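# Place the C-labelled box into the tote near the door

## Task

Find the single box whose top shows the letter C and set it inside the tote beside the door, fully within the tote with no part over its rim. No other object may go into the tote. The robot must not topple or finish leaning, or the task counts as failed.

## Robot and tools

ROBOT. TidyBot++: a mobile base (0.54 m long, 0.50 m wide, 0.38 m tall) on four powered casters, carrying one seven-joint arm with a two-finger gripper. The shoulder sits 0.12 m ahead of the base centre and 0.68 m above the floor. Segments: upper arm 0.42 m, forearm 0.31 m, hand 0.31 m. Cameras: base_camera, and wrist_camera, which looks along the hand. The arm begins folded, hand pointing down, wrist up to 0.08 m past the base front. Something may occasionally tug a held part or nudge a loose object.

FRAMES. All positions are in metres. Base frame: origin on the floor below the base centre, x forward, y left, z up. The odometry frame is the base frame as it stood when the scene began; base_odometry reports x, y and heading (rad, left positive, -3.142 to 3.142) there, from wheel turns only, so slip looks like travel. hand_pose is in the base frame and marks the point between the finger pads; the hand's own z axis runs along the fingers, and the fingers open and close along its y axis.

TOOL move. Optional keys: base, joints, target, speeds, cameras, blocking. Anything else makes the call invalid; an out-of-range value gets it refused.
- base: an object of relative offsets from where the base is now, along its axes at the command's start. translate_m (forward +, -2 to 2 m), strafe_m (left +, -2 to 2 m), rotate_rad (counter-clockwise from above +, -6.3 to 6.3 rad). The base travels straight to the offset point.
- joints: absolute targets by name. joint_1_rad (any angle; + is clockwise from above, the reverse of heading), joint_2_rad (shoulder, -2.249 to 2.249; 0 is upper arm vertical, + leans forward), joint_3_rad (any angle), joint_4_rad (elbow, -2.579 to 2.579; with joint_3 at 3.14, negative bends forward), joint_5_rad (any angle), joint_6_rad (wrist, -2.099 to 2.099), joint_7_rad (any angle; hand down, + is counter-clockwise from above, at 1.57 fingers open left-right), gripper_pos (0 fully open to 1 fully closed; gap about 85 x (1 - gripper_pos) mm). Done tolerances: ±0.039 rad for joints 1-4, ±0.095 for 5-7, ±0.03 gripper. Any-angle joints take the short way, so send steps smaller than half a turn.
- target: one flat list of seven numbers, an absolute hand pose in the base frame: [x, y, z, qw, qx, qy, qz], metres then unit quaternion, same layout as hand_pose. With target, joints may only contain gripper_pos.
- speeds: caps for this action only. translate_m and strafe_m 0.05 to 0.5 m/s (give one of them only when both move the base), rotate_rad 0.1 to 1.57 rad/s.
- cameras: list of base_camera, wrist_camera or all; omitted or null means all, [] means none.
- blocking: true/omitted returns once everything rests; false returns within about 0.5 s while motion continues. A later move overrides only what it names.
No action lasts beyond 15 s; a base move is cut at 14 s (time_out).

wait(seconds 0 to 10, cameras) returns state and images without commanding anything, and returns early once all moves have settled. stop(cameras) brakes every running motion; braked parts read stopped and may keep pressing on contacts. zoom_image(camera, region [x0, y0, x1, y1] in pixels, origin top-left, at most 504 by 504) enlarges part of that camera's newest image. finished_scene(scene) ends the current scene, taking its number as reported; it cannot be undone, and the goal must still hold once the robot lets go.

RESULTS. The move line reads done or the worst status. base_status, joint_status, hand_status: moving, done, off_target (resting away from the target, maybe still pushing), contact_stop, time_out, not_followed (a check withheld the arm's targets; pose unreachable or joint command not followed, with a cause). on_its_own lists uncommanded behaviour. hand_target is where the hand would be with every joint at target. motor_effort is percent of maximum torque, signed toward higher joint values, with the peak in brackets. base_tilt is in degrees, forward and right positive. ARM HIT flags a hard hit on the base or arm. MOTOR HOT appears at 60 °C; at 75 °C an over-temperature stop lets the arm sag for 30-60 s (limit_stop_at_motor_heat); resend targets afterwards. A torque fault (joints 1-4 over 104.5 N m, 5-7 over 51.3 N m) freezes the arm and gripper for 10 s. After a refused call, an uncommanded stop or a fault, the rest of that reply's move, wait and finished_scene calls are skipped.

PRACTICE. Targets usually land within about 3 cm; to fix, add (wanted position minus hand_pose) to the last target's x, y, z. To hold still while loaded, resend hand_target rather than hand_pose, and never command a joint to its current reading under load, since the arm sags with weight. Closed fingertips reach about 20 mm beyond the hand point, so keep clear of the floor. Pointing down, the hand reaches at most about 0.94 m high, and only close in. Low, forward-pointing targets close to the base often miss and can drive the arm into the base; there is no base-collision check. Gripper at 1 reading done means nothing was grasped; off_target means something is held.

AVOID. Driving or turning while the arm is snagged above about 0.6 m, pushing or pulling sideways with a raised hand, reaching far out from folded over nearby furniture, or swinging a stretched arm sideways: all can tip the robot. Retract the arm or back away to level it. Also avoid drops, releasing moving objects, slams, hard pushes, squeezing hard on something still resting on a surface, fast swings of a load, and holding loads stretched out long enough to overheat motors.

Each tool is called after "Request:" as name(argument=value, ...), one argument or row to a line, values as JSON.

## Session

Request:
move(
  joints={"joint_1_rad": 0, "joint_2_rad": -0.6, "joint_3_rad": 3.14, "joint_4_rad": -1.9, "joint_5_rad": 0, "joint_6_rad": -0.6, "joint_7_rad": 1.57},
)

Scene clock: 1.87 s.
move: done
base_odometry: x=+0.000 y=+0.000 heading=+0.000
base_tilt: forward=+0.1 right=-0.4
joint_positions: joint_1_rad=-0.005 joint_2_rad=-0.580 joint_3_rad=+3.124 joint_4_rad=-1.912 joint_5_rad=-0.025 joint_6_rad=-0.683 joint_7_rad=+1.547 gripper_pos=+0.000
joint_status: all done
motor_effort: joint_1_rad=+0(2) joint_2_rad=-1(5) joint_3_rad=+0(1) joint_4_rad=+21(21) joint_5_rad=+0(1) joint_6_rad=+8(8) joint_7_rad=+0(1)
hand_pose: x=+0.4745 y=+0.0162 z=+0.9743 quat_wxyz=(-0.020, +0.845, -0.003, +0.534) (m; base frame)
pictures: base_camera, wrist_camera
Images, in order (width x height): base_camera 644x364, wrist_camera 644x476.

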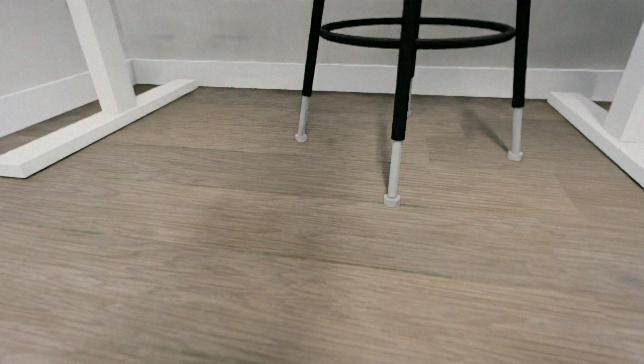

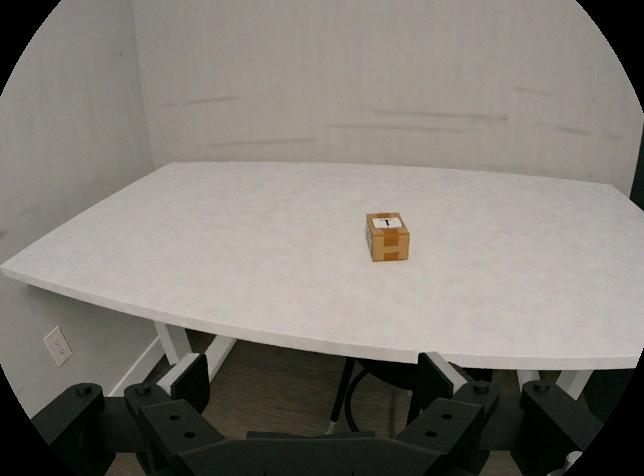

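Request:
zoom_image(
  camera="wrist_camera",
  region=[360, 206, 416, 266],
)

Request:
move(
  base={"translate_m": -0.5, "rotate_rad": -1.4},
)

Scaled by 8.400.

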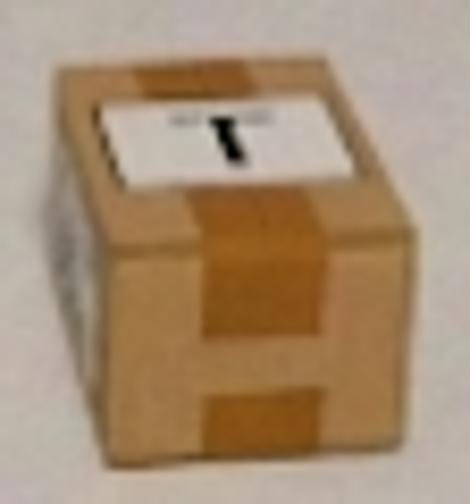

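Scene clock: 5.93 s.
move: done
base_odometry: x=-0.500 y=+0.000 heading=-1.401
base_tilt: forward=+0.0 right=-0.4
base_status: done
joint_positions: joint_1_rad=-0.005 joint_2_rad=-0.583 joint_3_rad=+3.129 joint_4_rad=-1.912 joint_5_rad=-0.025 joint_6_rad=-0.679 joint_7_rad=+1.547 gripper_pos=+0.000
motor_effort: joint_1_rad=+0(2) joint_2_rad=-1(4) joint_3_rad=+0(3) joint_4_rad=+21(22) joint_5_rad=+0(1) joint_6_rad=+8(8) joint_7_rad=+0(1)
hand_pose: x=+0.4744 y=+0.0140 z=+0.9767 quat_wxyz=(-0.020, +0.843, -0.006, +0.537) (m; base frame)
pictures: base_camera, wrist_camera

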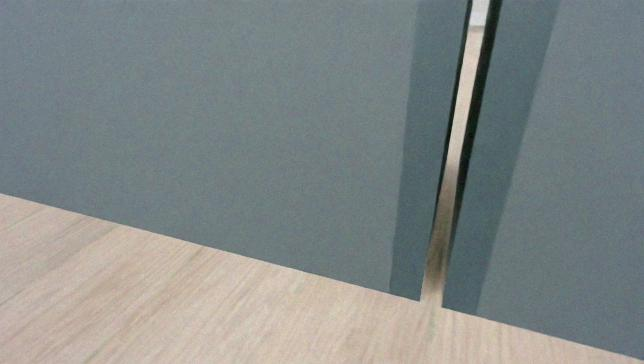

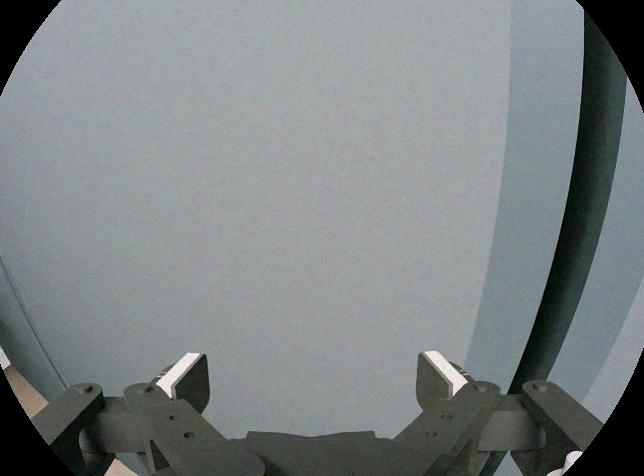

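Request:
move(
  base={"translate_m": -0.15, "strafe_m": -0.3, "rotate_rad": -1.6},
)

Scene clock: 14.17 s.
move: done
base_odometry: x=-0.821 y=+0.097 heading=-3.000
base_tilt: forward=+0.1 right=-0.4
base_status: done
joint_positions: joint_1_rad=-0.005 joint_2_rad=-0.583 joint_3_rad=+3.130 joint_4_rad=-1.912 joint_5_rad=-0.025 joint_6_rad=-0.678 joint_7_rad=+1.547 gripper_pos=+0.000
motor_effort: joint_1_rad=+0(2) joint_2_rad=-1(4) joint_3_rad=+0(2) joint_4_rad=+20(21) joint_5_rad=-1(1) joint_6_rad=+8(8) joint_7_rad=+0(1)
hand_pose: x=+0.4744 y=+0.0135 z=+0.9770 quat_wxyz=(-0.020, +0.843, -0.006, +0.537) (m; base frame)
pictures: base_camera, wrist_camera

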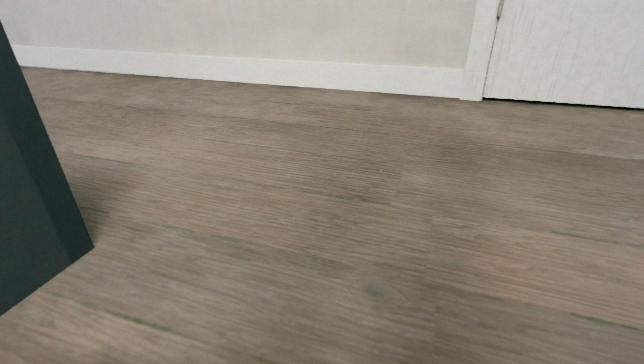

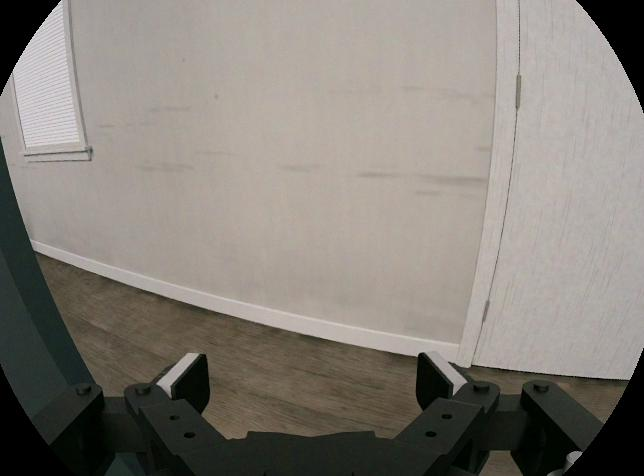

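Request:
move(
  base={"translate_m": 0.98, "strafe_m": -0.28, "rotate_rad": 1.28},
  speeds={"rotate_rad": 0.45},
)

Scene clock: 34.30 s.
move: done
base_odometry: x=-1.831 y=+0.236 heading=-1.720
base_tilt: forward=+0.0 right=-0.4
base_status: done
joint_positions: joint_1_rad=-0.005 joint_2_rad=-0.591 joint_3_rad=+3.130 joint_4_rad=-1.911 joint_5_rad=-0.025 joint_6_rad=-0.678 joint_7_rad=+1.547 gripper_pos=+0.000
motor_effort: joint_1_rad=+0(2) joint_2_rad=-1(3) joint_3_rad=+0(2) joint_4_rad=+21(21) joint_5_rad=-1(1) joint_6_rad=+8(8) joint_7_rad=+0(1)
hand_pose: x=+0.4721 y=+0.0134 z=+0.9799 quat_wxyz=(-0.020, +0.841, -0.006, +0.541) (m; base frame)
pictures: base_camera, wrist_camera

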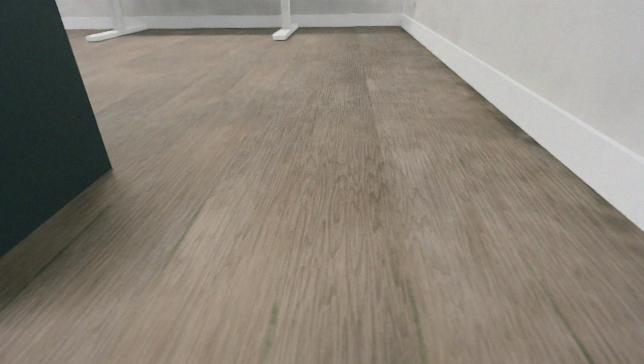

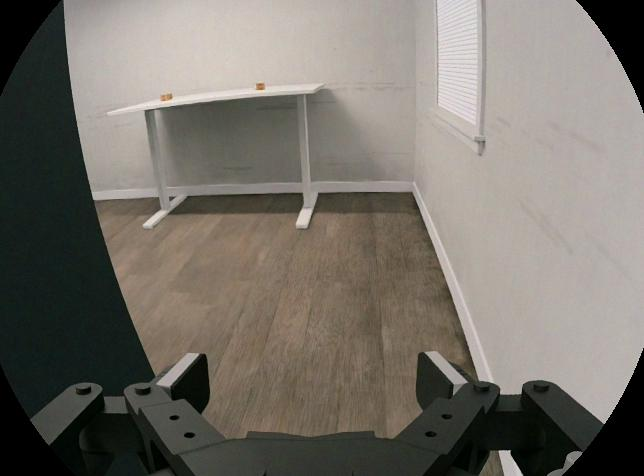

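Request:
move(
  base={"translate_m": 1.3, "strafe_m": -0.05, "rotate_rad": -0.035},
  joints={"joint_2_rad": -0.3, "joint_4_rad": -1.4, "joint_6_rad": -0.9},
)

Request:
zoom_image(
  camera="wrist_camera",
  region=[0, 100, 300, 300],
)

Scene clock: 42.07 s.
move: done
base_odometry: x=-2.074 y=-1.042 heading=-1.756
base_tilt: forward=+0.1 right=-0.4
base_status: done
joint_positions: joint_1_rad=-0.005 joint_2_rad=-0.312 joint_3_rad=+3.130 joint_4_rad=-1.414 joint_5_rad=-0.024 joint_6_rad=-0.827 joint_7_rad=+1.547 gripper_pos=+0.000
joint_status: all done
motor_effort: joint_1_rad=+0(1) joint_2_rad=-9(12) joint_3_rad=+0(2) joint_4_rad=+20(23) joint_5_rad=-1(2) joint_6_rad=+8(10) joint_7_rad=+0(1)
hand_pose: x=+0.5615 y=+0.0155 z=+1.1149 quat_wxyz=(-0.022, +0.822, -0.004, +0.569) (m; base frame)
pictures: base_camera, wrist_camera

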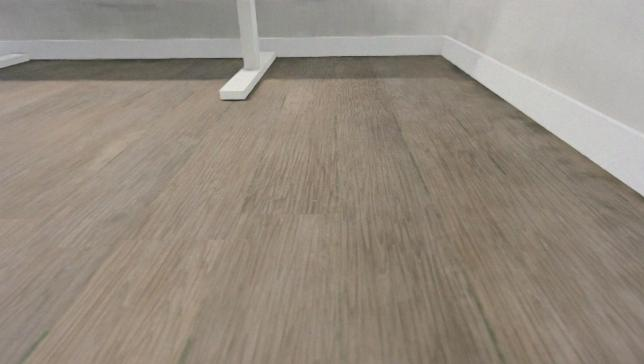

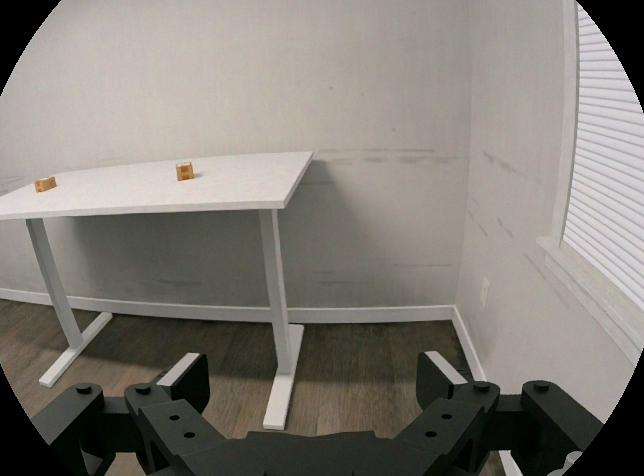

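Scaled by 1.680.

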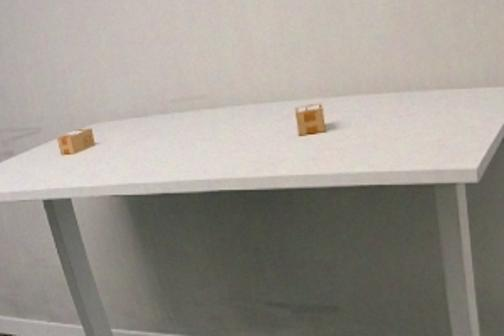

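Request:
move(
  base={"translate_m": 0.3, "strafe_m": 0.85},
)

Request:
zoom_image(
  camera="wrist_camera",
  region=[60, 140, 260, 300],
)

Request:
zoom_image(
  camera="wrist_camera",
  region=[300, 140, 500, 300],
)

Scene clock: 47.97 s.
move: done
base_odometry: x=-1.294 y=-1.493 heading=-1.756
base_tilt: forward=+0.1 right=-0.4
base_status: done
joint_positions: joint_1_rad=-0.005 joint_2_rad=-0.312 joint_3_rad=+3.131 joint_4_rad=-1.413 joint_5_rad=-0.024 joint_6_rad=-0.829 joint_7_rad=+1.547 gripper_pos=+0.000
motor_effort: joint_1_rad=+0(2) joint_2_rad=-9(11) joint_3_rad=+0(4) joint_4_rad=+20(20) joint_5_rad=-1(1) joint_6_rad=+8(8) joint_7_rad=+0(0)
hand_pose: x=+0.5613 y=+0.0150 z=+1.1152 quat_wxyz=(-0.022, +0.822, -0.004, +0.569) (m; base frame)
pictures: base_camera, wrist_camera

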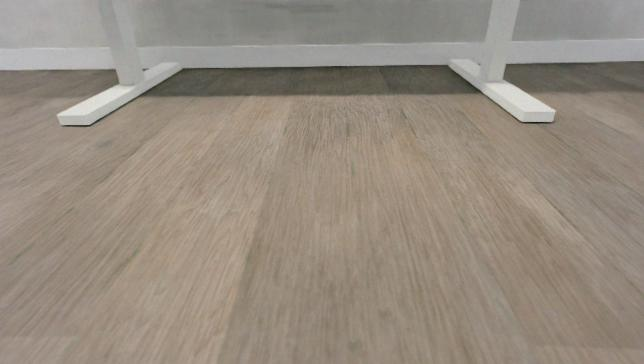

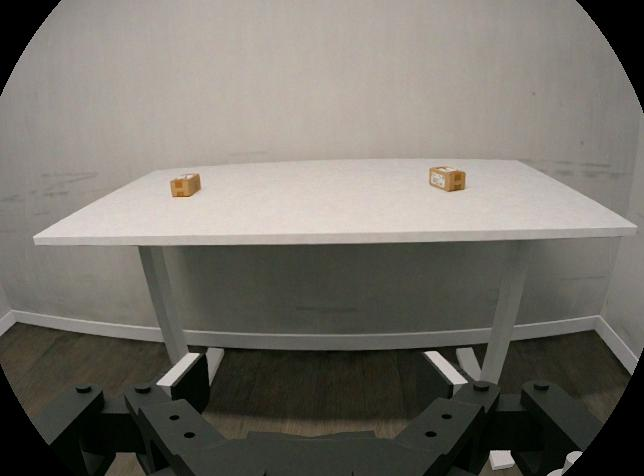

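Scaled by 2.520.

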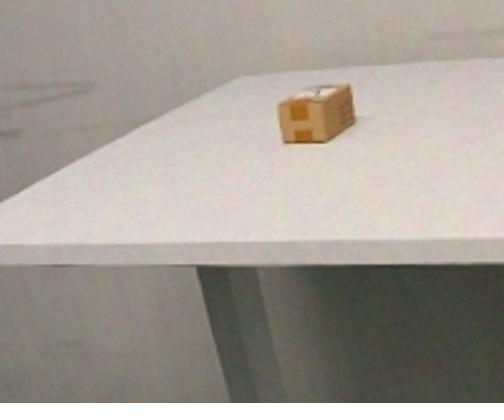

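Scaled by 2.520.

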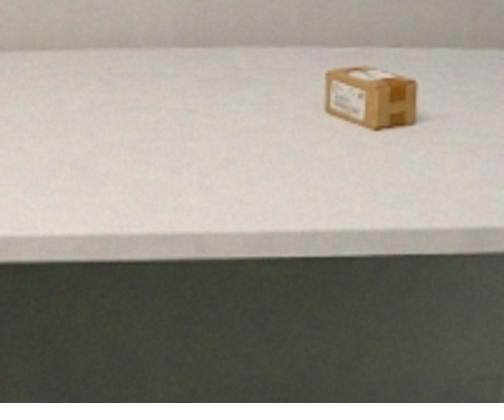

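Request:
move(
  base={"translate_m": 0.3},
  joints={"joint_2_rad": -0.25, "joint_4_rad": -1.1, "joint_6_rad": -1.1},
)

Request:
zoom_image(
  camera="wrist_camera",
  region=[60, 200, 260, 340],
)

Request:
zoom_image(
  camera="wrist_camera",
  region=[400, 200, 600, 340],
)

Scene clock: 52.87 s.
move: done
base_odometry: x=-1.349 y=-1.788 heading=-1.755
base_tilt: forward=+0.1 right=-0.5
base_status: done
joint_positions: joint_1_rad=-0.005 joint_2_rad=-0.258 joint_3_rad=+3.131 joint_4_rad=-1.114 joint_5_rad=-0.024 joint_6_rad=-1.026 joint_7_rad=+1.547 gripper_pos=+0.000
joint_status: all done
motor_effort: joint_1_rad=+0(1) joint_2_rad=-9(13) joint_3_rad=+0(1) joint_4_rad=+17(21) joint_5_rad=-1(1) joint_6_rad=+8(10) joint_7_rad=+0(1)
hand_pose: x=+0.5449 y=+0.0157 z=+1.1997 quat_wxyz=(-0.023, +0.808, -0.002, +0.589) (m; base frame)
pictures: base_camera, wrist_camera

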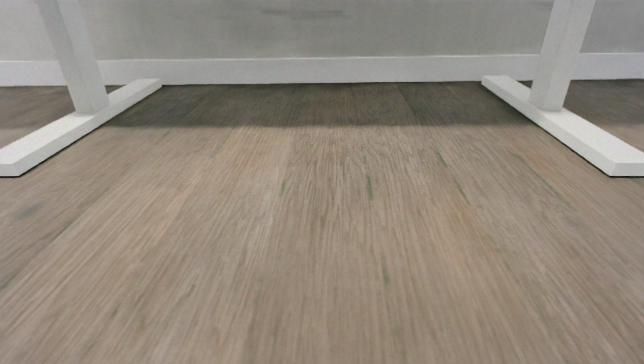

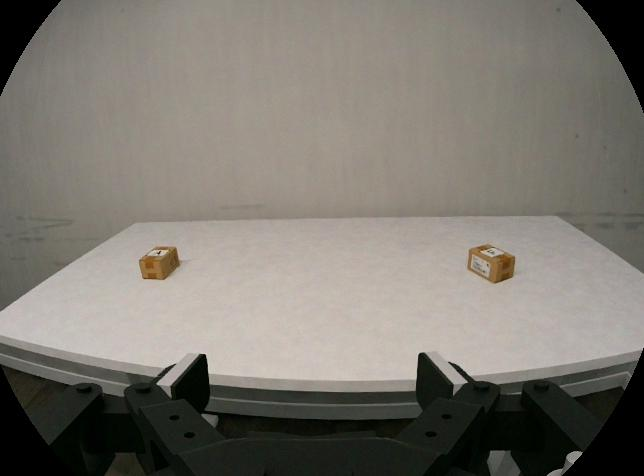

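Scaled by 2.520.

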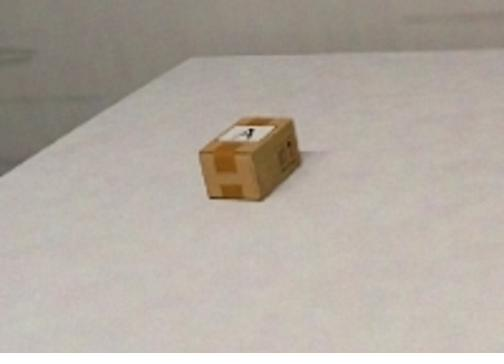

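Scaled by 2.520.

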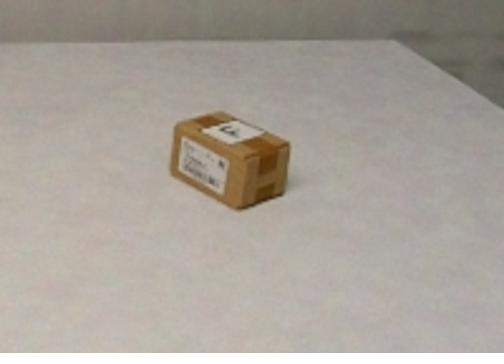

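Request:
zoom_image(
  camera="wrist_camera",
  region=[135, 240, 185, 285],
)

Request:
zoom_image(
  camera="wrist_camera",
  region=[465, 238, 520, 284],
)

Scaled by 10.080.

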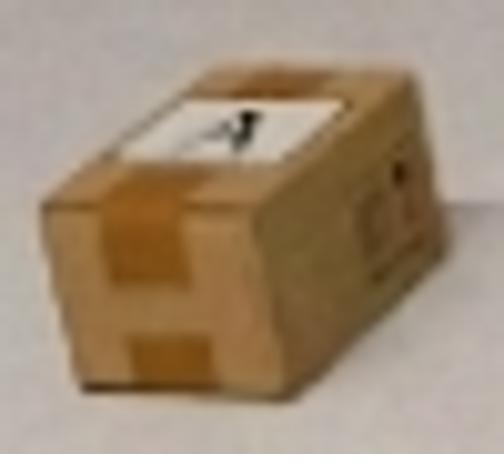

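Scaled by 9.164.

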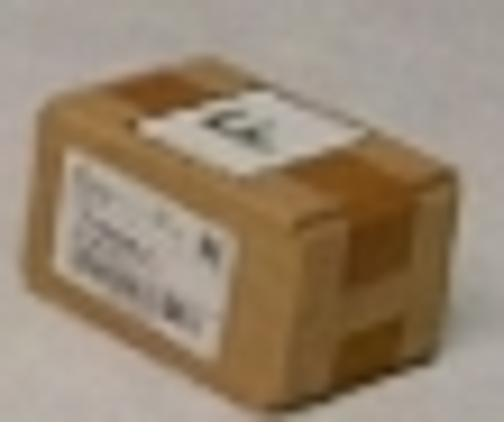

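Request:
move(
  base={"translate_m": 0.1, "strafe_m": -0.35},
)

Request:
wait(
  seconds=0,
)

Scene clock: 80.97 s.
move: done
base_odometry: x=-1.711 y=-1.823 heading=-1.754
base_tilt: forward=+0.1 right=-0.4
base_status: done
joint_positions: joint_1_rad=-0.005 joint_2_rad=-0.258 joint_3_rad=+3.134 joint_4_rad=-1.113 joint_5_rad=-0.024 joint_6_rad=-1.028 joint_7_rad=+1.547 gripper_pos=+0.000
motor_effort: joint_1_rad=+1(2) joint_2_rad=-9(11) joint_3_rad=+0(3) joint_4_rad=+17(18) joint_5_rad=-1(1) joint_6_rad=+8(8) joint_7_rad=+0(0)
hand_pose: x=+0.5447 y=+0.0143 z=+1.1996 quat_wxyz=(-0.022, +0.808, -0.003, +0.588) (m; base frame)
pictures: base_camera, wrist_camera

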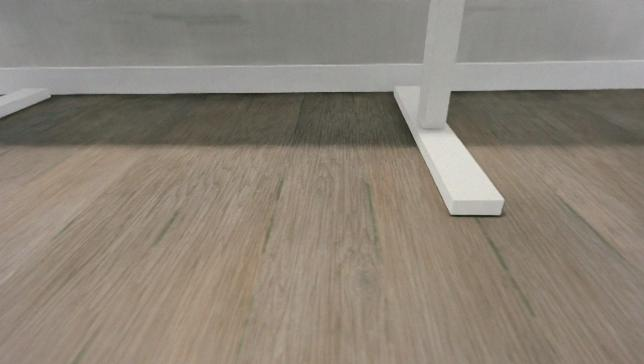

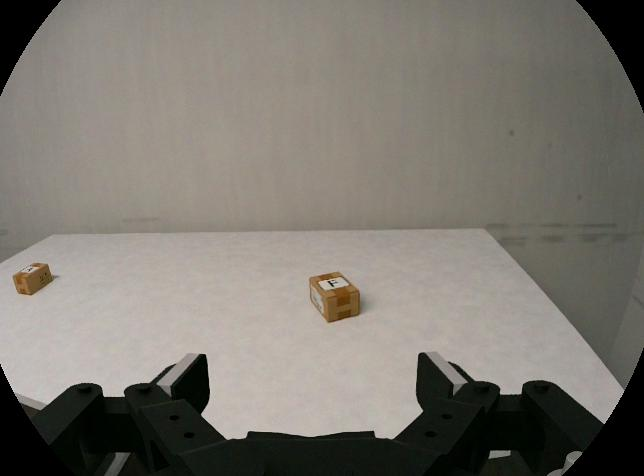

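Scene clock: 80.97 s.
base_odometry: x=-1.711 y=-1.823 heading=-1.754
base_tilt: forward=+0.1 right=-0.4
base_status: done
joint_positions: joint_1_rad=-0.005 joint_2_rad=-0.258 joint_3_rad=+3.134 joint_4_rad=-1.113 joint_5_rad=-0.024 joint_6_rad=-1.028 joint_7_rad=+1.547 gripper_pos=+0.000
motor_effort: joint_1_rad=+1(2) joint_2_rad=-9(11) joint_3_rad=+0(3) joint_4_rad=+17(18) joint_5_rad=-1(1) joint_6_rad=+8(8) joint_7_rad=+0(0)
hand_pose: x=+0.5447 y=+0.0143 z=+1.1996 quat_wxyz=(-0.022, +0.808, -0.003, +0.588) (m; base frame)
pictures: base_camera, wrist_camera

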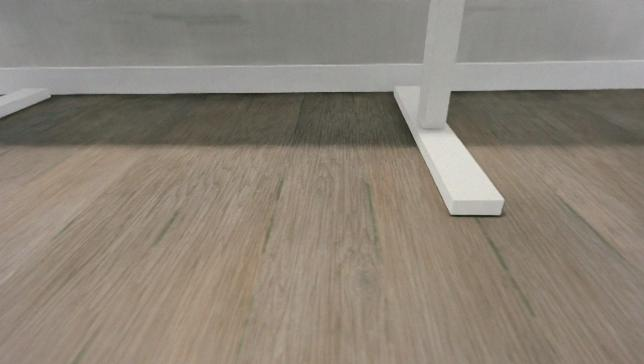

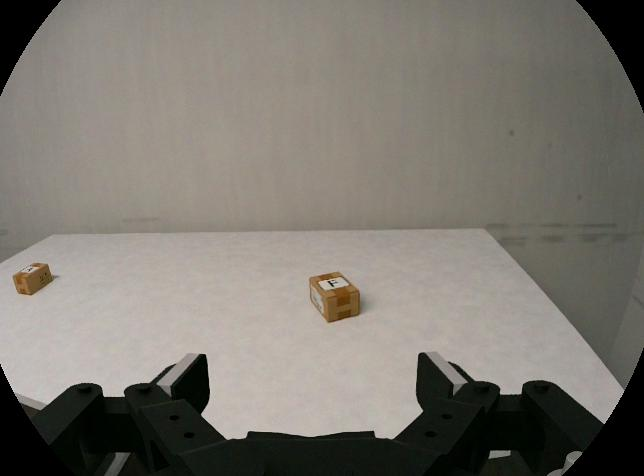

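Request:
zoom_image(
  camera="wrist_camera",
  region=[8, 256, 60, 300],
)

Request:
zoom_image(
  camera="wrist_camera",
  region=[300, 262, 370, 328],
)

Scaled by 9.692.

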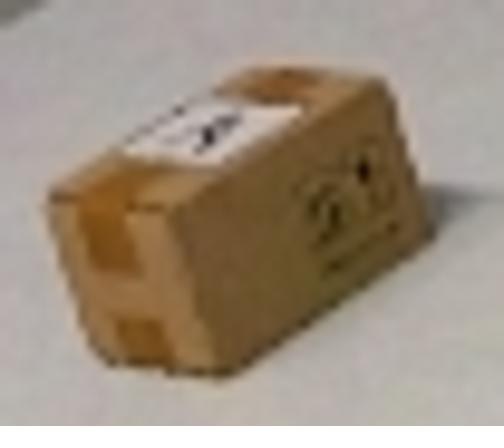

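Scaled by 7.200.

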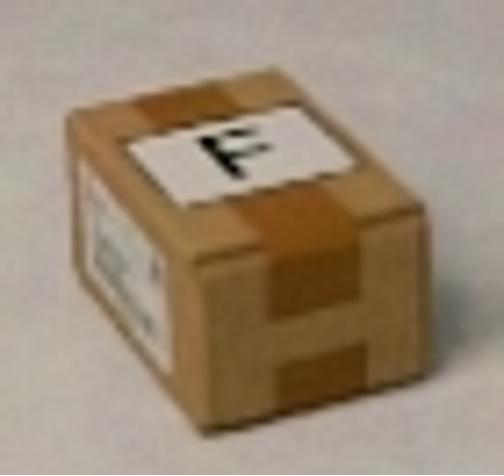

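Request:
move(
  base={"translate_m": -0.05, "strafe_m": 0.6},
  cameras=["wrist_camera"],
)

Request:
zoom_image(
  camera="wrist_camera",
  region=[150, 220, 300, 340],
)

Scene clock: 89.83 s.
move: done
base_odometry: x=-1.112 y=-1.883 heading=-1.755
base_tilt: forward=+0.0 right=-0.5
base_status: done
joint_positions: joint_1_rad=-0.005 joint_2_rad=-0.258 joint_3_rad=+3.134 joint_4_rad=-1.112 joint_5_rad=-0.024 joint_6_rad=-1.029 joint_7_rad=+1.547 gripper_pos=+0.000
motor_effort: joint_1_rad=+1(2) joint_2_rad=-9(14) joint_3_rad=+0(3) joint_4_rad=+18(19) joint_5_rad=+0(2) joint_6_rad=+8(8) joint_7_rad=+0(0)
hand_pose: x=+0.5446 y=+0.0140 z=+1.1998 quat_wxyz=(-0.022, +0.808, -0.003, +0.588) (m; base frame)
pictures: wrist_camera

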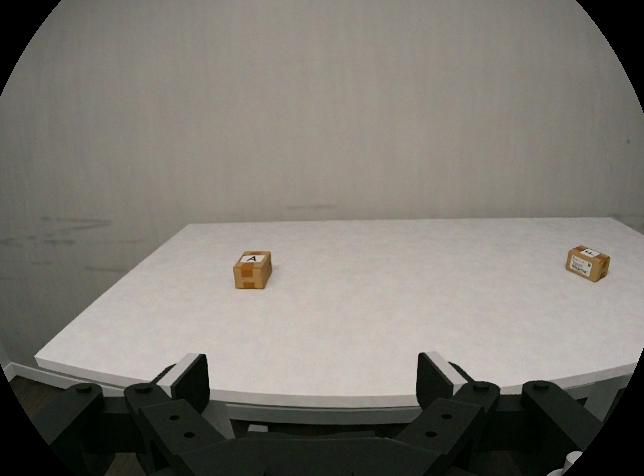

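Scaled by 3.360.

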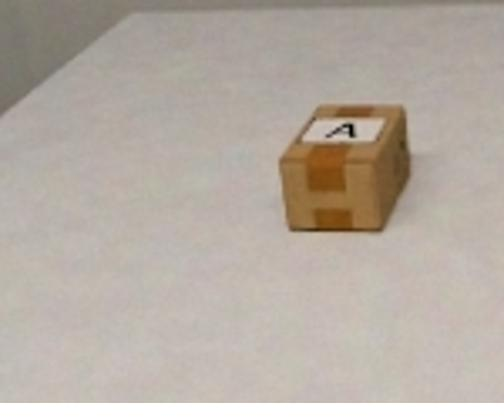

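Request:
move(
  base={"translate_m": -0.35, "rotate_rad": 1.5},
  joints={"joint_2_rad": -0.6, "joint_4_rad": -1.9, "joint_6_rad": -0.8},
)

Request:
move(
  base={"rotate_rad": 1.5},
)

Scene clock: 94.13 s.
move: done
base_odometry: x=-1.048 y=-1.539 heading=-0.256
base_tilt: forward=+0.0 right=-0.5
base_status: done
joint_positions: joint_1_rad=-0.005 joint_2_rad=-0.575 joint_3_rad=+3.134 joint_4_rad=-1.886 joint_5_rad=-0.023 joint_6_rad=-0.882 joint_7_rad=+1.547 gripper_pos=+0.000
joint_status: all done
motor_effort: joint_1_rad=+1(2) joint_2_rad=-1(14) joint_3_rad=+0(3) joint_4_rad=+20(22) joint_5_rad=-1(1) joint_6_rad=+7(8) joint_7_rad=+0(0)
hand_pose: x=+0.4467 y=+0.0118 z=+0.9342 quat_wxyz=(-0.018, +0.889, -0.007, +0.457) (m; base frame)
pictures: base_camera, wrist_camera

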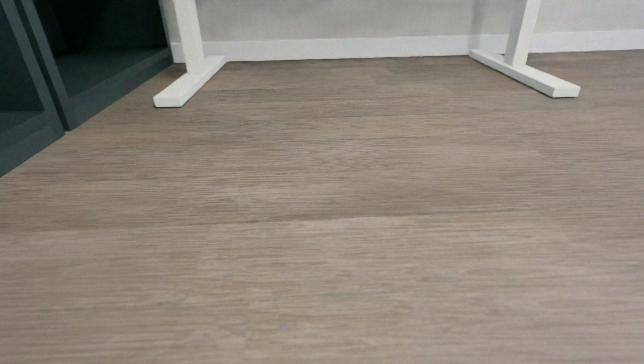

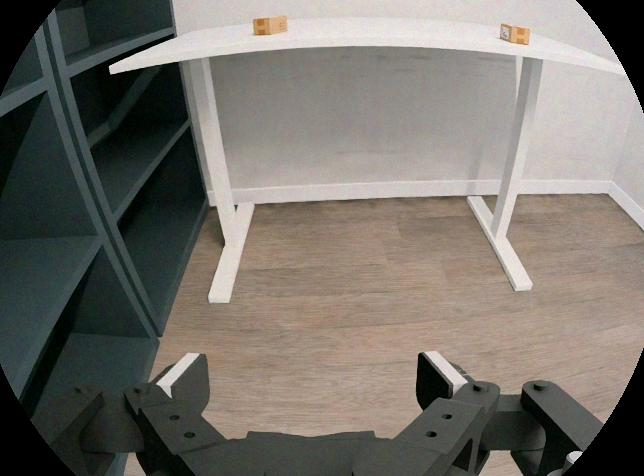

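Scene clock: 96.37 s.
move: done
base_odometry: x=-1.048 y=-1.539 heading=+1.243
base_tilt: forward=+0.0 right=-0.5
base_status: done
joint_positions: joint_1_rad=-0.005 joint_2_rad=-0.576 joint_3_rad=+3.134 joint_4_rad=-1.886 joint_5_rad=-0.023 joint_6_rad=-0.878 joint_7_rad=+1.547 gripper_pos=+0.000
motor_effort: joint_1_rad=+0(2) joint_2_rad=-1(2) joint_3_rad=+0(2) joint_4_rad=+20(21) joint_5_rad=-1(1) joint_6_rad=+7(7) joint_7_rad=+0(0)
hand_pose: x=+0.4472 y=+0.0118 z=+0.9353 quat_wxyz=(-0.018, +0.889, -0.007, +0.458) (m; base frame)
pictures: base_camera, wrist_camera

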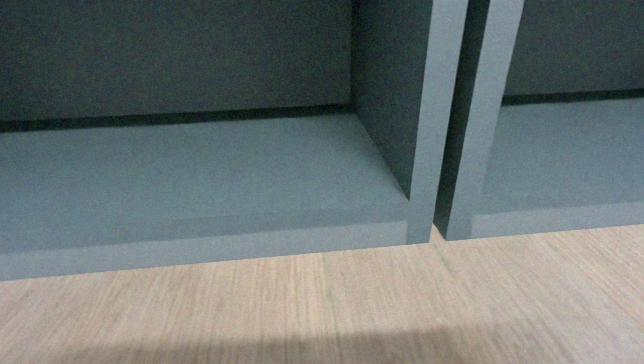

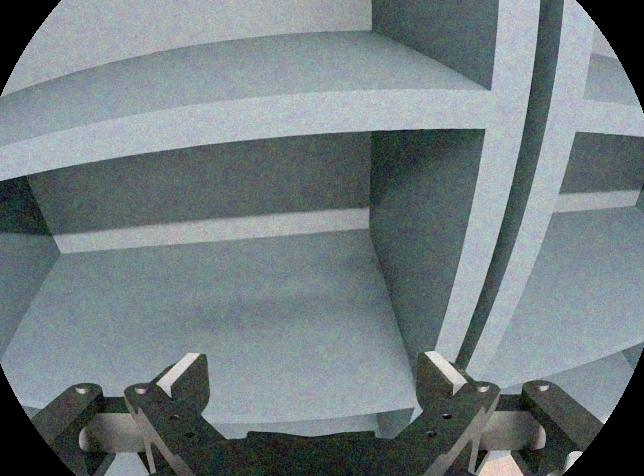

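Request:
move(
  base={"rotate_rad": -1.41},
  joints={"joint_2_rad": -0.25, "joint_4_rad": -1.1, "joint_6_rad": -1.1},
  cameras=[],
)

Request:
move(
  base={"translate_m": 0.55, "strafe_m": -0.1},
)

Request:
wait(
  seconds=0.1,
)

Request:
zoom_image(
  camera="wrist_camera",
  region=[60, 200, 300, 340],
)

Request:
zoom_image(
  camera="wrist_camera",
  region=[320, 200, 560, 340],
)

Scene clock: 105.50 s.
move: done
base_odometry: x=-1.048 y=-1.539 heading=-0.166
base_tilt: forward=+0.1 right=-0.4
base_status: done
joint_positions: joint_1_rad=-0.005 joint_2_rad=-0.275 joint_3_rad=+3.134 joint_4_rad=-1.115 joint_5_rad=-0.023 joint_6_rad=-1.026 joint_7_rad=+1.547 gripper_pos=+0.000
joint_status: all done
motor_effort: joint_1_rad=+0(2) joint_2_rad=-8(10) joint_3_rad=+0(2) joint_4_rad=+17(22) joint_5_rad=-1(1) joint_6_rad=+8(9) joint_7_rad=+0(0)
hand_pose: x=+0.5362 y=+0.0136 z=+1.2062 quat_wxyz=(-0.022, +0.803, -0.003, +0.595) (m; base frame)
pictures: none

Scene clock: 107.93 s.
move: done
base_odometry: x=-0.522 y=-1.728 heading=-0.167
base_tilt: forward=+0.1 right=-0.4
base_status: done
joint_positions: joint_1_rad=-0.005 joint_2_rad=-0.255 joint_3_rad=+3.134 joint_4_rad=-1.111 joint_5_rad=-0.023 joint_6_rad=-1.029 joint_7_rad=+1.547 gripper_pos=+0.000
motor_effort: joint_1_rad=+0(1) joint_2_rad=-9(13) joint_3_rad=+0(1) joint_4_rad=+17(18) joint_5_rad=-1(1) joint_6_rad=+8(9) joint_7_rad=+0(1)
hand_pose: x=+0.5461 y=+0.0136 z=+1.1988 quat_wxyz=(-0.021, +0.809, -0.003, +0.587) (m; base frame)
pictures: base_camera, wrist_camera

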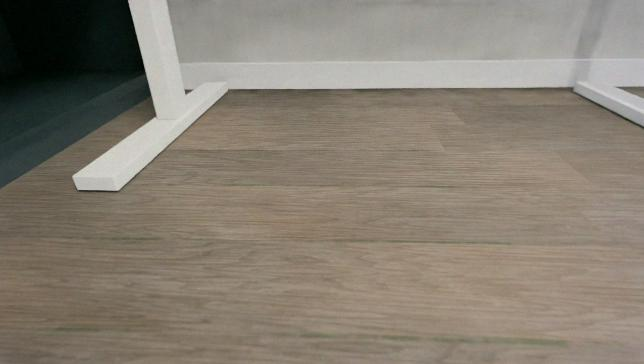

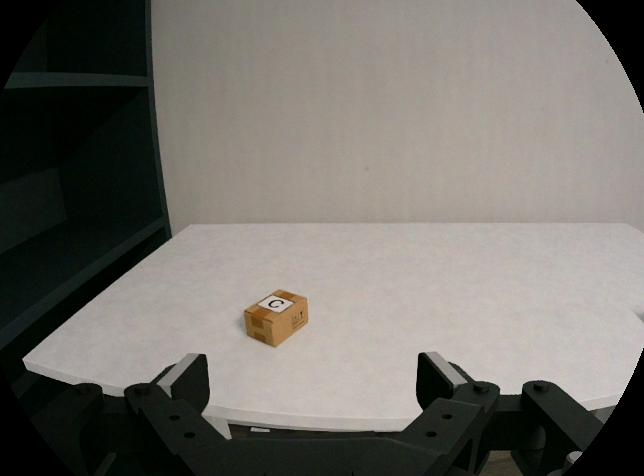

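Scene clock: 108.03 s.
base_odometry: x=-0.522 y=-1.728 heading=-0.167
base_tilt: forward=+0.1 right=-0.4
base_status: done
joint_positions: joint_1_rad=-0.005 joint_2_rad=-0.255 joint_3_rad=+3.134 joint_4_rad=-1.111 joint_5_rad=-0.023 joint_6_rad=-1.029 joint_7_rad=+1.547 gripper_pos=+0.000
motor_effort: joint_1_rad=+0(1) joint_2_rad=-9(13) joint_3_rad=+0(1) joint_4_rad=+18(18) joint_5_rad=-1(1) joint_6_rad=+8(9) joint_7_rad=+0(1)
hand_pose: x=+0.5461 y=+0.0136 z=+1.1988 quat_wxyz=(-0.021, +0.809, -0.003, +0.587) (m; base frame)
wait: 0.10 s; no rest
pictures: base_camera, wrist_camera

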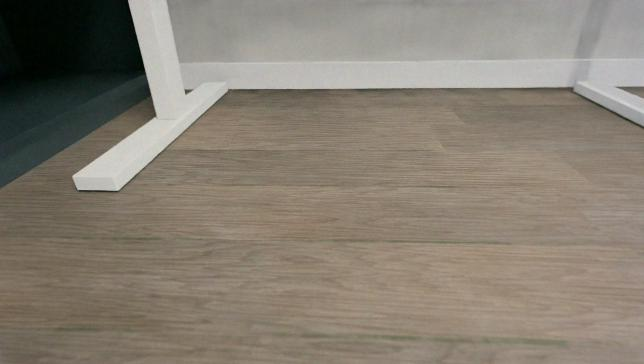

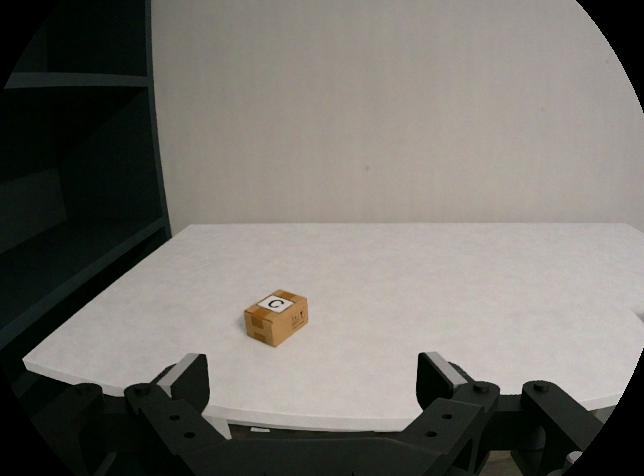

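Scaled by 2.100.

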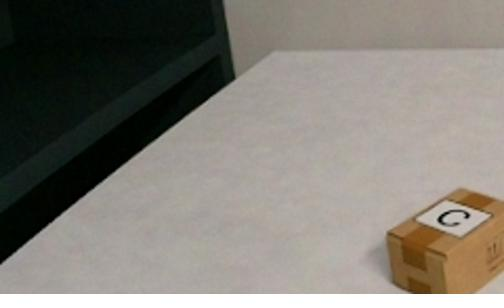

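Scaled by 2.100.

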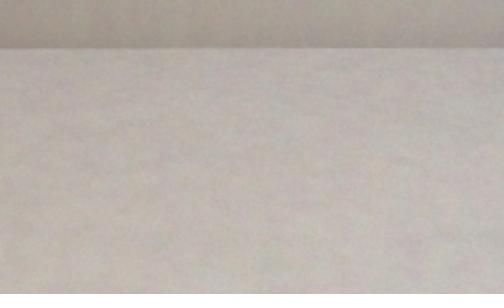

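Request:
move(
  base={"translate_m": 0.42, "strafe_m": 0.15},
  target=[0.54, -0.01, 1.02, 0.0885, 0.9077, -0.3304, 0.2432],
)

Request:
wait(
  seconds=0.05,
  cameras=["wrist_camera"],
)

Scene clock: 138.70 s.
move: off_target
base_odometry: x=-0.083 y=-1.650 heading=-0.167
base_tilt: forward=+0.1 right=-0.5
base_status: done
joint_positions: joint_1_rad=-0.331 joint_2_rad=+0.157 joint_3_rad=+3.210 joint_4_rad=-0.772 joint_5_rad=+0.391 joint_6_rad=-1.805 joint_7_rad=+0.874 gripper_pos=+0.000
motor_effort: joint_1_rad=+0(2) joint_2_rad=-23(29) joint_3_rad=+0(2) joint_4_rad=+15(18) joint_5_rad=+2(3) joint_6_rad=+3(8) joint_7_rad=+0(1)
hand_pose: x=+0.5610 y=+0.0045 z=+1.0193 quat_wxyz=(+0.069, +0.920, -0.286, +0.260) (m; base frame)
hand_target: x=+0.5400 y=-0.0100 z=+1.0200 quat_wxyz=(+0.088, +0.908, -0.330, +0.243) (m; base frame)
hand_status: off_target (0.026 m and 6.0 deg from the pose sent, 0.180 m and 57.6 deg at the start)
pictures: base_camera, wrist_camera

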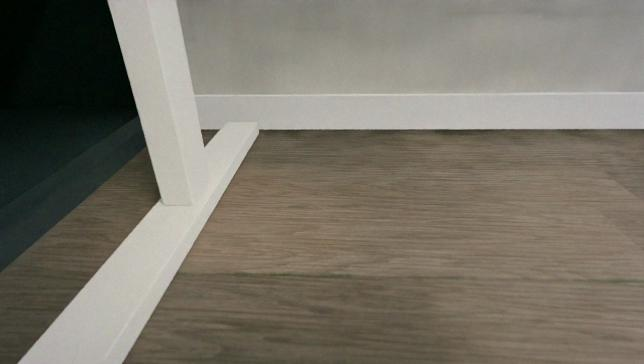

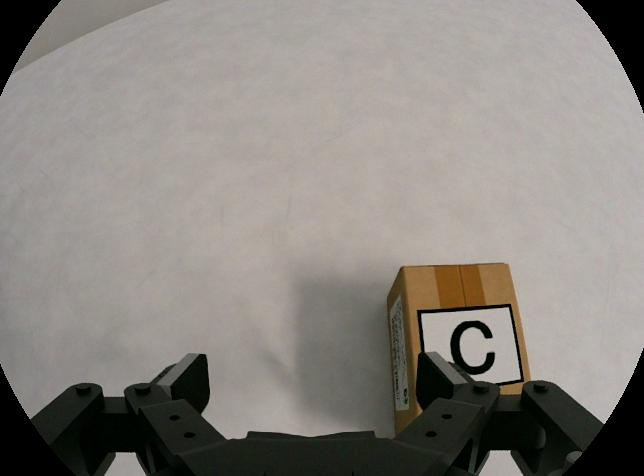

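Scene clock: 138.77 s.
base_odometry: x=-0.083 y=-1.650 heading=-0.167
base_tilt: forward=+0.1 right=-0.5
base_status: done
joint_positions: joint_1_rad=-0.331 joint_2_rad=+0.157 joint_3_rad=+3.210 joint_4_rad=-0.772 joint_5_rad=+0.391 joint_6_rad=-1.805 joint_7_rad=+0.874 gripper_pos=+0.000
motor_effort: joint_1_rad=-1(2) joint_2_rad=-23(29) joint_3_rad=+0(2) joint_4_rad=+15(18) joint_5_rad=+2(3) joint_6_rad=+4(8) joint_7_rad=+0(1)
hand_pose: x=+0.5610 y=+0.0045 z=+1.0193 quat_wxyz=(+0.069, +0.920, -0.286, +0.260) (m; base frame)
hand_target: x=+0.5400 y=-0.0100 z=+1.0200 quat_wxyz=(+0.088, +0.908, -0.330, +0.243) (m; base frame)
hand_status: off_target (0.025 m and 6.0 deg from the pose sent, 0.180 m and 57.6 deg at the start)
wait: 0.07 s; no rest
pictures: wrist_camera

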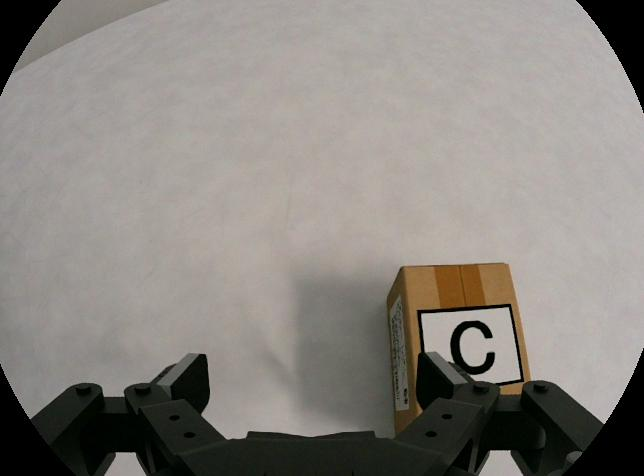

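Request:
move(
  target=[0.515, -0.092, 0.995, 0.0885, 0.9077, -0.3304, 0.2432],
  cameras=["wrist_camera"],
)

Request:
wait(
  seconds=0.05,
  cameras=["wrist_camera"],
)

Scene clock: 151.57 s.
move: off_target
base_odometry: x=-0.083 y=-1.650 heading=-0.167
base_tilt: forward=+0.1 right=-0.4
joint_positions: joint_1_rad=-0.081 joint_2_rad=+0.011 joint_3_rad=+3.190 joint_4_rad=-0.968 joint_5_rad=+0.385 joint_6_rad=-1.749 joint_7_rad=+0.914 gripper_pos=+0.000
motor_effort: joint_1_rad=+1(3) joint_2_rad=-13(23) joint_3_rad=+0(2) joint_4_rad=+11(15) joint_5_rad=+0(3) joint_6_rad=+1(4) joint_7_rad=+0(1)
hand_pose: x=+0.5012 y=-0.1010 z=+1.0114 quat_wxyz=(+0.099, +0.892, -0.363, +0.250) (m; base frame)
hand_target: x=+0.5150 y=-0.0920 z=+0.9950 quat_wxyz=(+0.088, +0.908, -0.330, +0.243) (m; base frame)
hand_status: off_target (0.023 m and 4.4 deg from the pose sent, 0.110 m and 6.0 deg at the start)
pictures: wrist_camera

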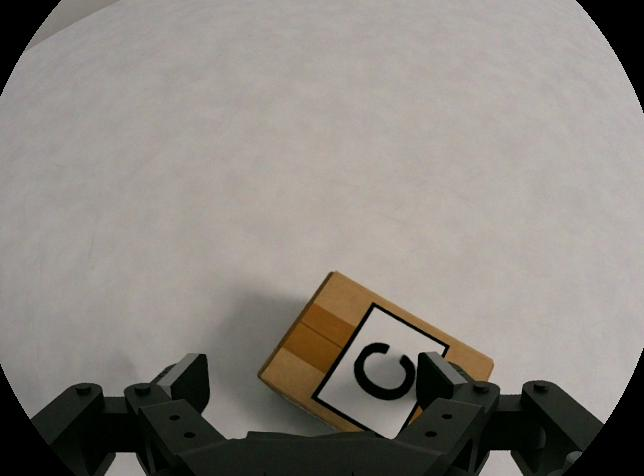

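Scene clock: 151.63 s.
base_odometry: x=-0.083 y=-1.650 heading=-0.167
base_tilt: forward=+0.1 right=-0.5
joint_positions: joint_1_rad=-0.081 joint_2_rad=+0.011 joint_3_rad=+3.190 joint_4_rad=-0.968 joint_5_rad=+0.385 joint_6_rad=-1.749 joint_7_rad=+0.914 gripper_pos=+0.000
motor_effort: joint_1_rad=+1(3) joint_2_rad=-13(23) joint_3_rad=+0(2) joint_4_rad=+11(15) joint_5_rad=+0(3) joint_6_rad=+1(4) joint_7_rad=+0(1)
hand_pose: x=+0.5011 y=-0.1010 z=+1.0114 quat_wxyz=(+0.099, +0.892, -0.363, +0.250) (m; base frame)
hand_target: x=+0.5150 y=-0.0920 z=+0.9950 quat_wxyz=(+0.088, +0.908, -0.330, +0.243) (m; base frame)
hand_status: off_target (0.023 m and 4.4 deg from the pose sent, 0.110 m and 6.0 deg at the start)
wait: 0.07 s; no rest
pictures: wrist_camera

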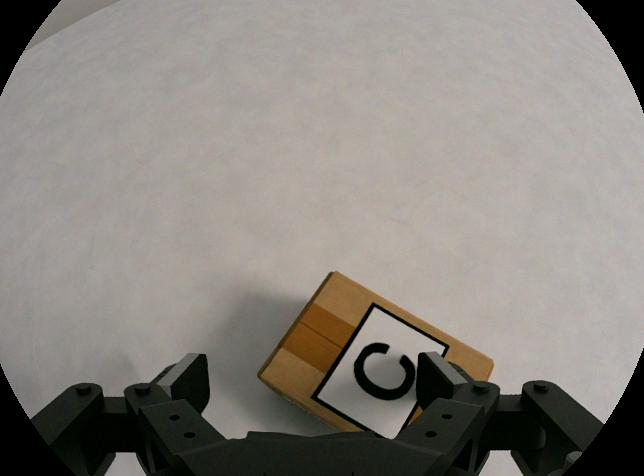

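Request:
move(
  target=[0.50, -0.092, 1.09, 0.0885, 0.9077, -0.3304, 0.2432],
  cameras=[],
)

Request:
move(
  base={"translate_m": -0.07},
  target=[0.49, -0.10, 1.08, -0.0338, 0.9576, 0.1261, 0.2566],
  cameras=["wrist_camera"],
)

Request:
wait(
  seconds=0.05,
)

Scene clock: 165.50 s.
move: off_target
base_odometry: x=-0.083 y=-1.650 heading=-0.167
base_tilt: forward=+0.1 right=-0.4
joint_positions: joint_1_rad=-0.099 joint_2_rad=+0.200 joint_3_rad=+3.373 joint_4_rad=-0.330 joint_5_rad=+0.303 joint_6_rad=-2.016 joint_7_rad=+1.125 gripper_pos=+0.000
motor_effort: joint_1_rad=+0(2) joint_2_rad=-20(20) joint_3_rad=+0(1) joint_4_rad=+11(17) joint_5_rad=+1(3) joint_6_rad=+5(5) joint_7_rad=+0(1)
hand_pose: x=+0.5139 y=-0.1139 z=+1.1191 quat_wxyz=(+0.084, +0.876, -0.359, +0.312) (m; base frame)
hand_target: x=+0.5121 y=-0.0951 z=+1.0969 quat_wxyz=(+0.088, +0.903, -0.326, +0.265) (m; base frame)
hand_status: off_target (0.039 m and 9.3 deg from the pose sent, 0.079 m and 4.4 deg at the start; a joint's target at an end of its range on 51 of 51 steps)
pictures: none

Scene clock: 167.80 s.
move: off_target
base_odometry: x=-0.152 y=-1.638 heading=-0.167
base_tilt: forward=+0.1 right=-0.4
base_status: done
joint_positions: joint_1_rad=+0.529 joint_2_rad=+0.198 joint_3_rad=+3.204 joint_4_rad=-0.433 joint_5_rad=-0.418 joint_6_rad=-2.023 joint_7_rad=+2.047 gripper_pos=+0.000
motor_effort: joint_1_rad=+0(2) joint_2_rad=-21(24) joint_3_rad=-1(2) joint_4_rad=+12(12) joint_5_rad=-2(3) joint_6_rad=+4(5) joint_7_rad=+0(1)
hand_pose: x=+0.5139 y=-0.1203 z=+1.0861 quat_wxyz=(-0.012, +0.956, +0.080, +0.281) (m; base frame)
hand_target: x=+0.4910 y=-0.1004 z=+1.0805 quat_wxyz=(-0.033, +0.957, +0.126, +0.258) (m; base frame)
hand_status: off_target (0.032 m and 6.4 deg from the pose sent, 0.048 m and 58.9 deg at the start; a joint's target at an end of its range on 50 of 50 steps)
pictures: wrist_camera

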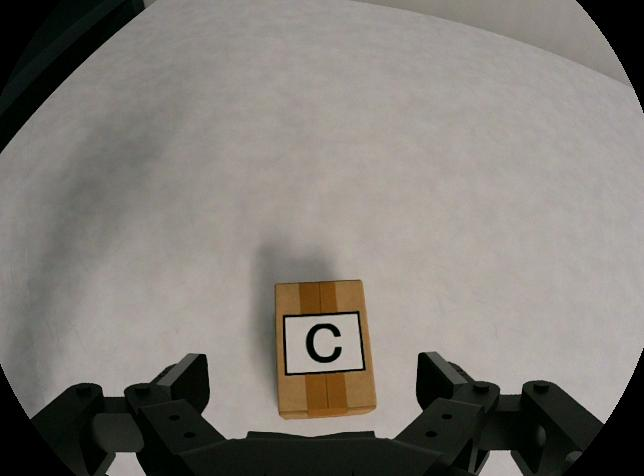

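Scene clock: 167.87 s.
base_odometry: x=-0.152 y=-1.638 heading=-0.167
base_tilt: forward=+0.0 right=-0.4
base_status: done
joint_positions: joint_1_rad=+0.529 joint_2_rad=+0.198 joint_3_rad=+3.204 joint_4_rad=-0.433 joint_5_rad=-0.418 joint_6_rad=-2.023 joint_7_rad=+2.048 gripper_pos=+0.000
motor_effort: joint_1_rad=+0(2) joint_2_rad=-21(24) joint_3_rad=-1(2) joint_4_rad=+12(12) joint_5_rad=-2(3) joint_6_rad=+4(5) joint_7_rad=+0(1)
hand_pose: x=+0.5140 y=-0.1202 z=+1.0861 quat_wxyz=(-0.012, +0.956, +0.081, +0.281) (m; base frame)
hand_target: x=+0.4910 y=-0.1004 z=+1.0805 quat_wxyz=(-0.033, +0.957, +0.126, +0.258) (m; base frame)
hand_status: off_target (0.032 m and 6.4 deg from the pose sent, 0.048 m and 58.9 deg at the start; a joint's target at an end of its range on 50 of 50 steps)
wait: 0.07 s; no rest
pictures: base_camera, wrist_camera

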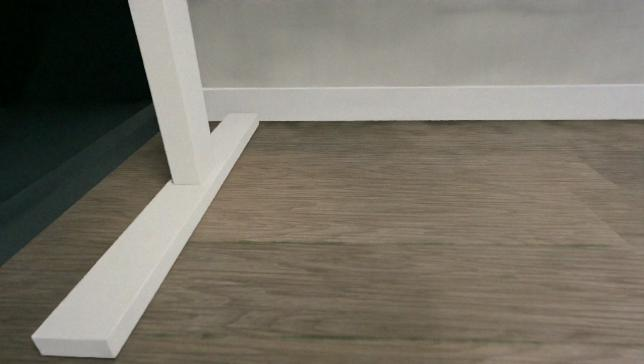

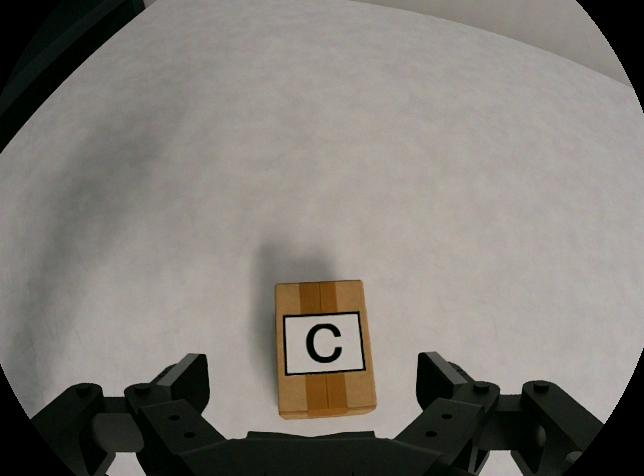

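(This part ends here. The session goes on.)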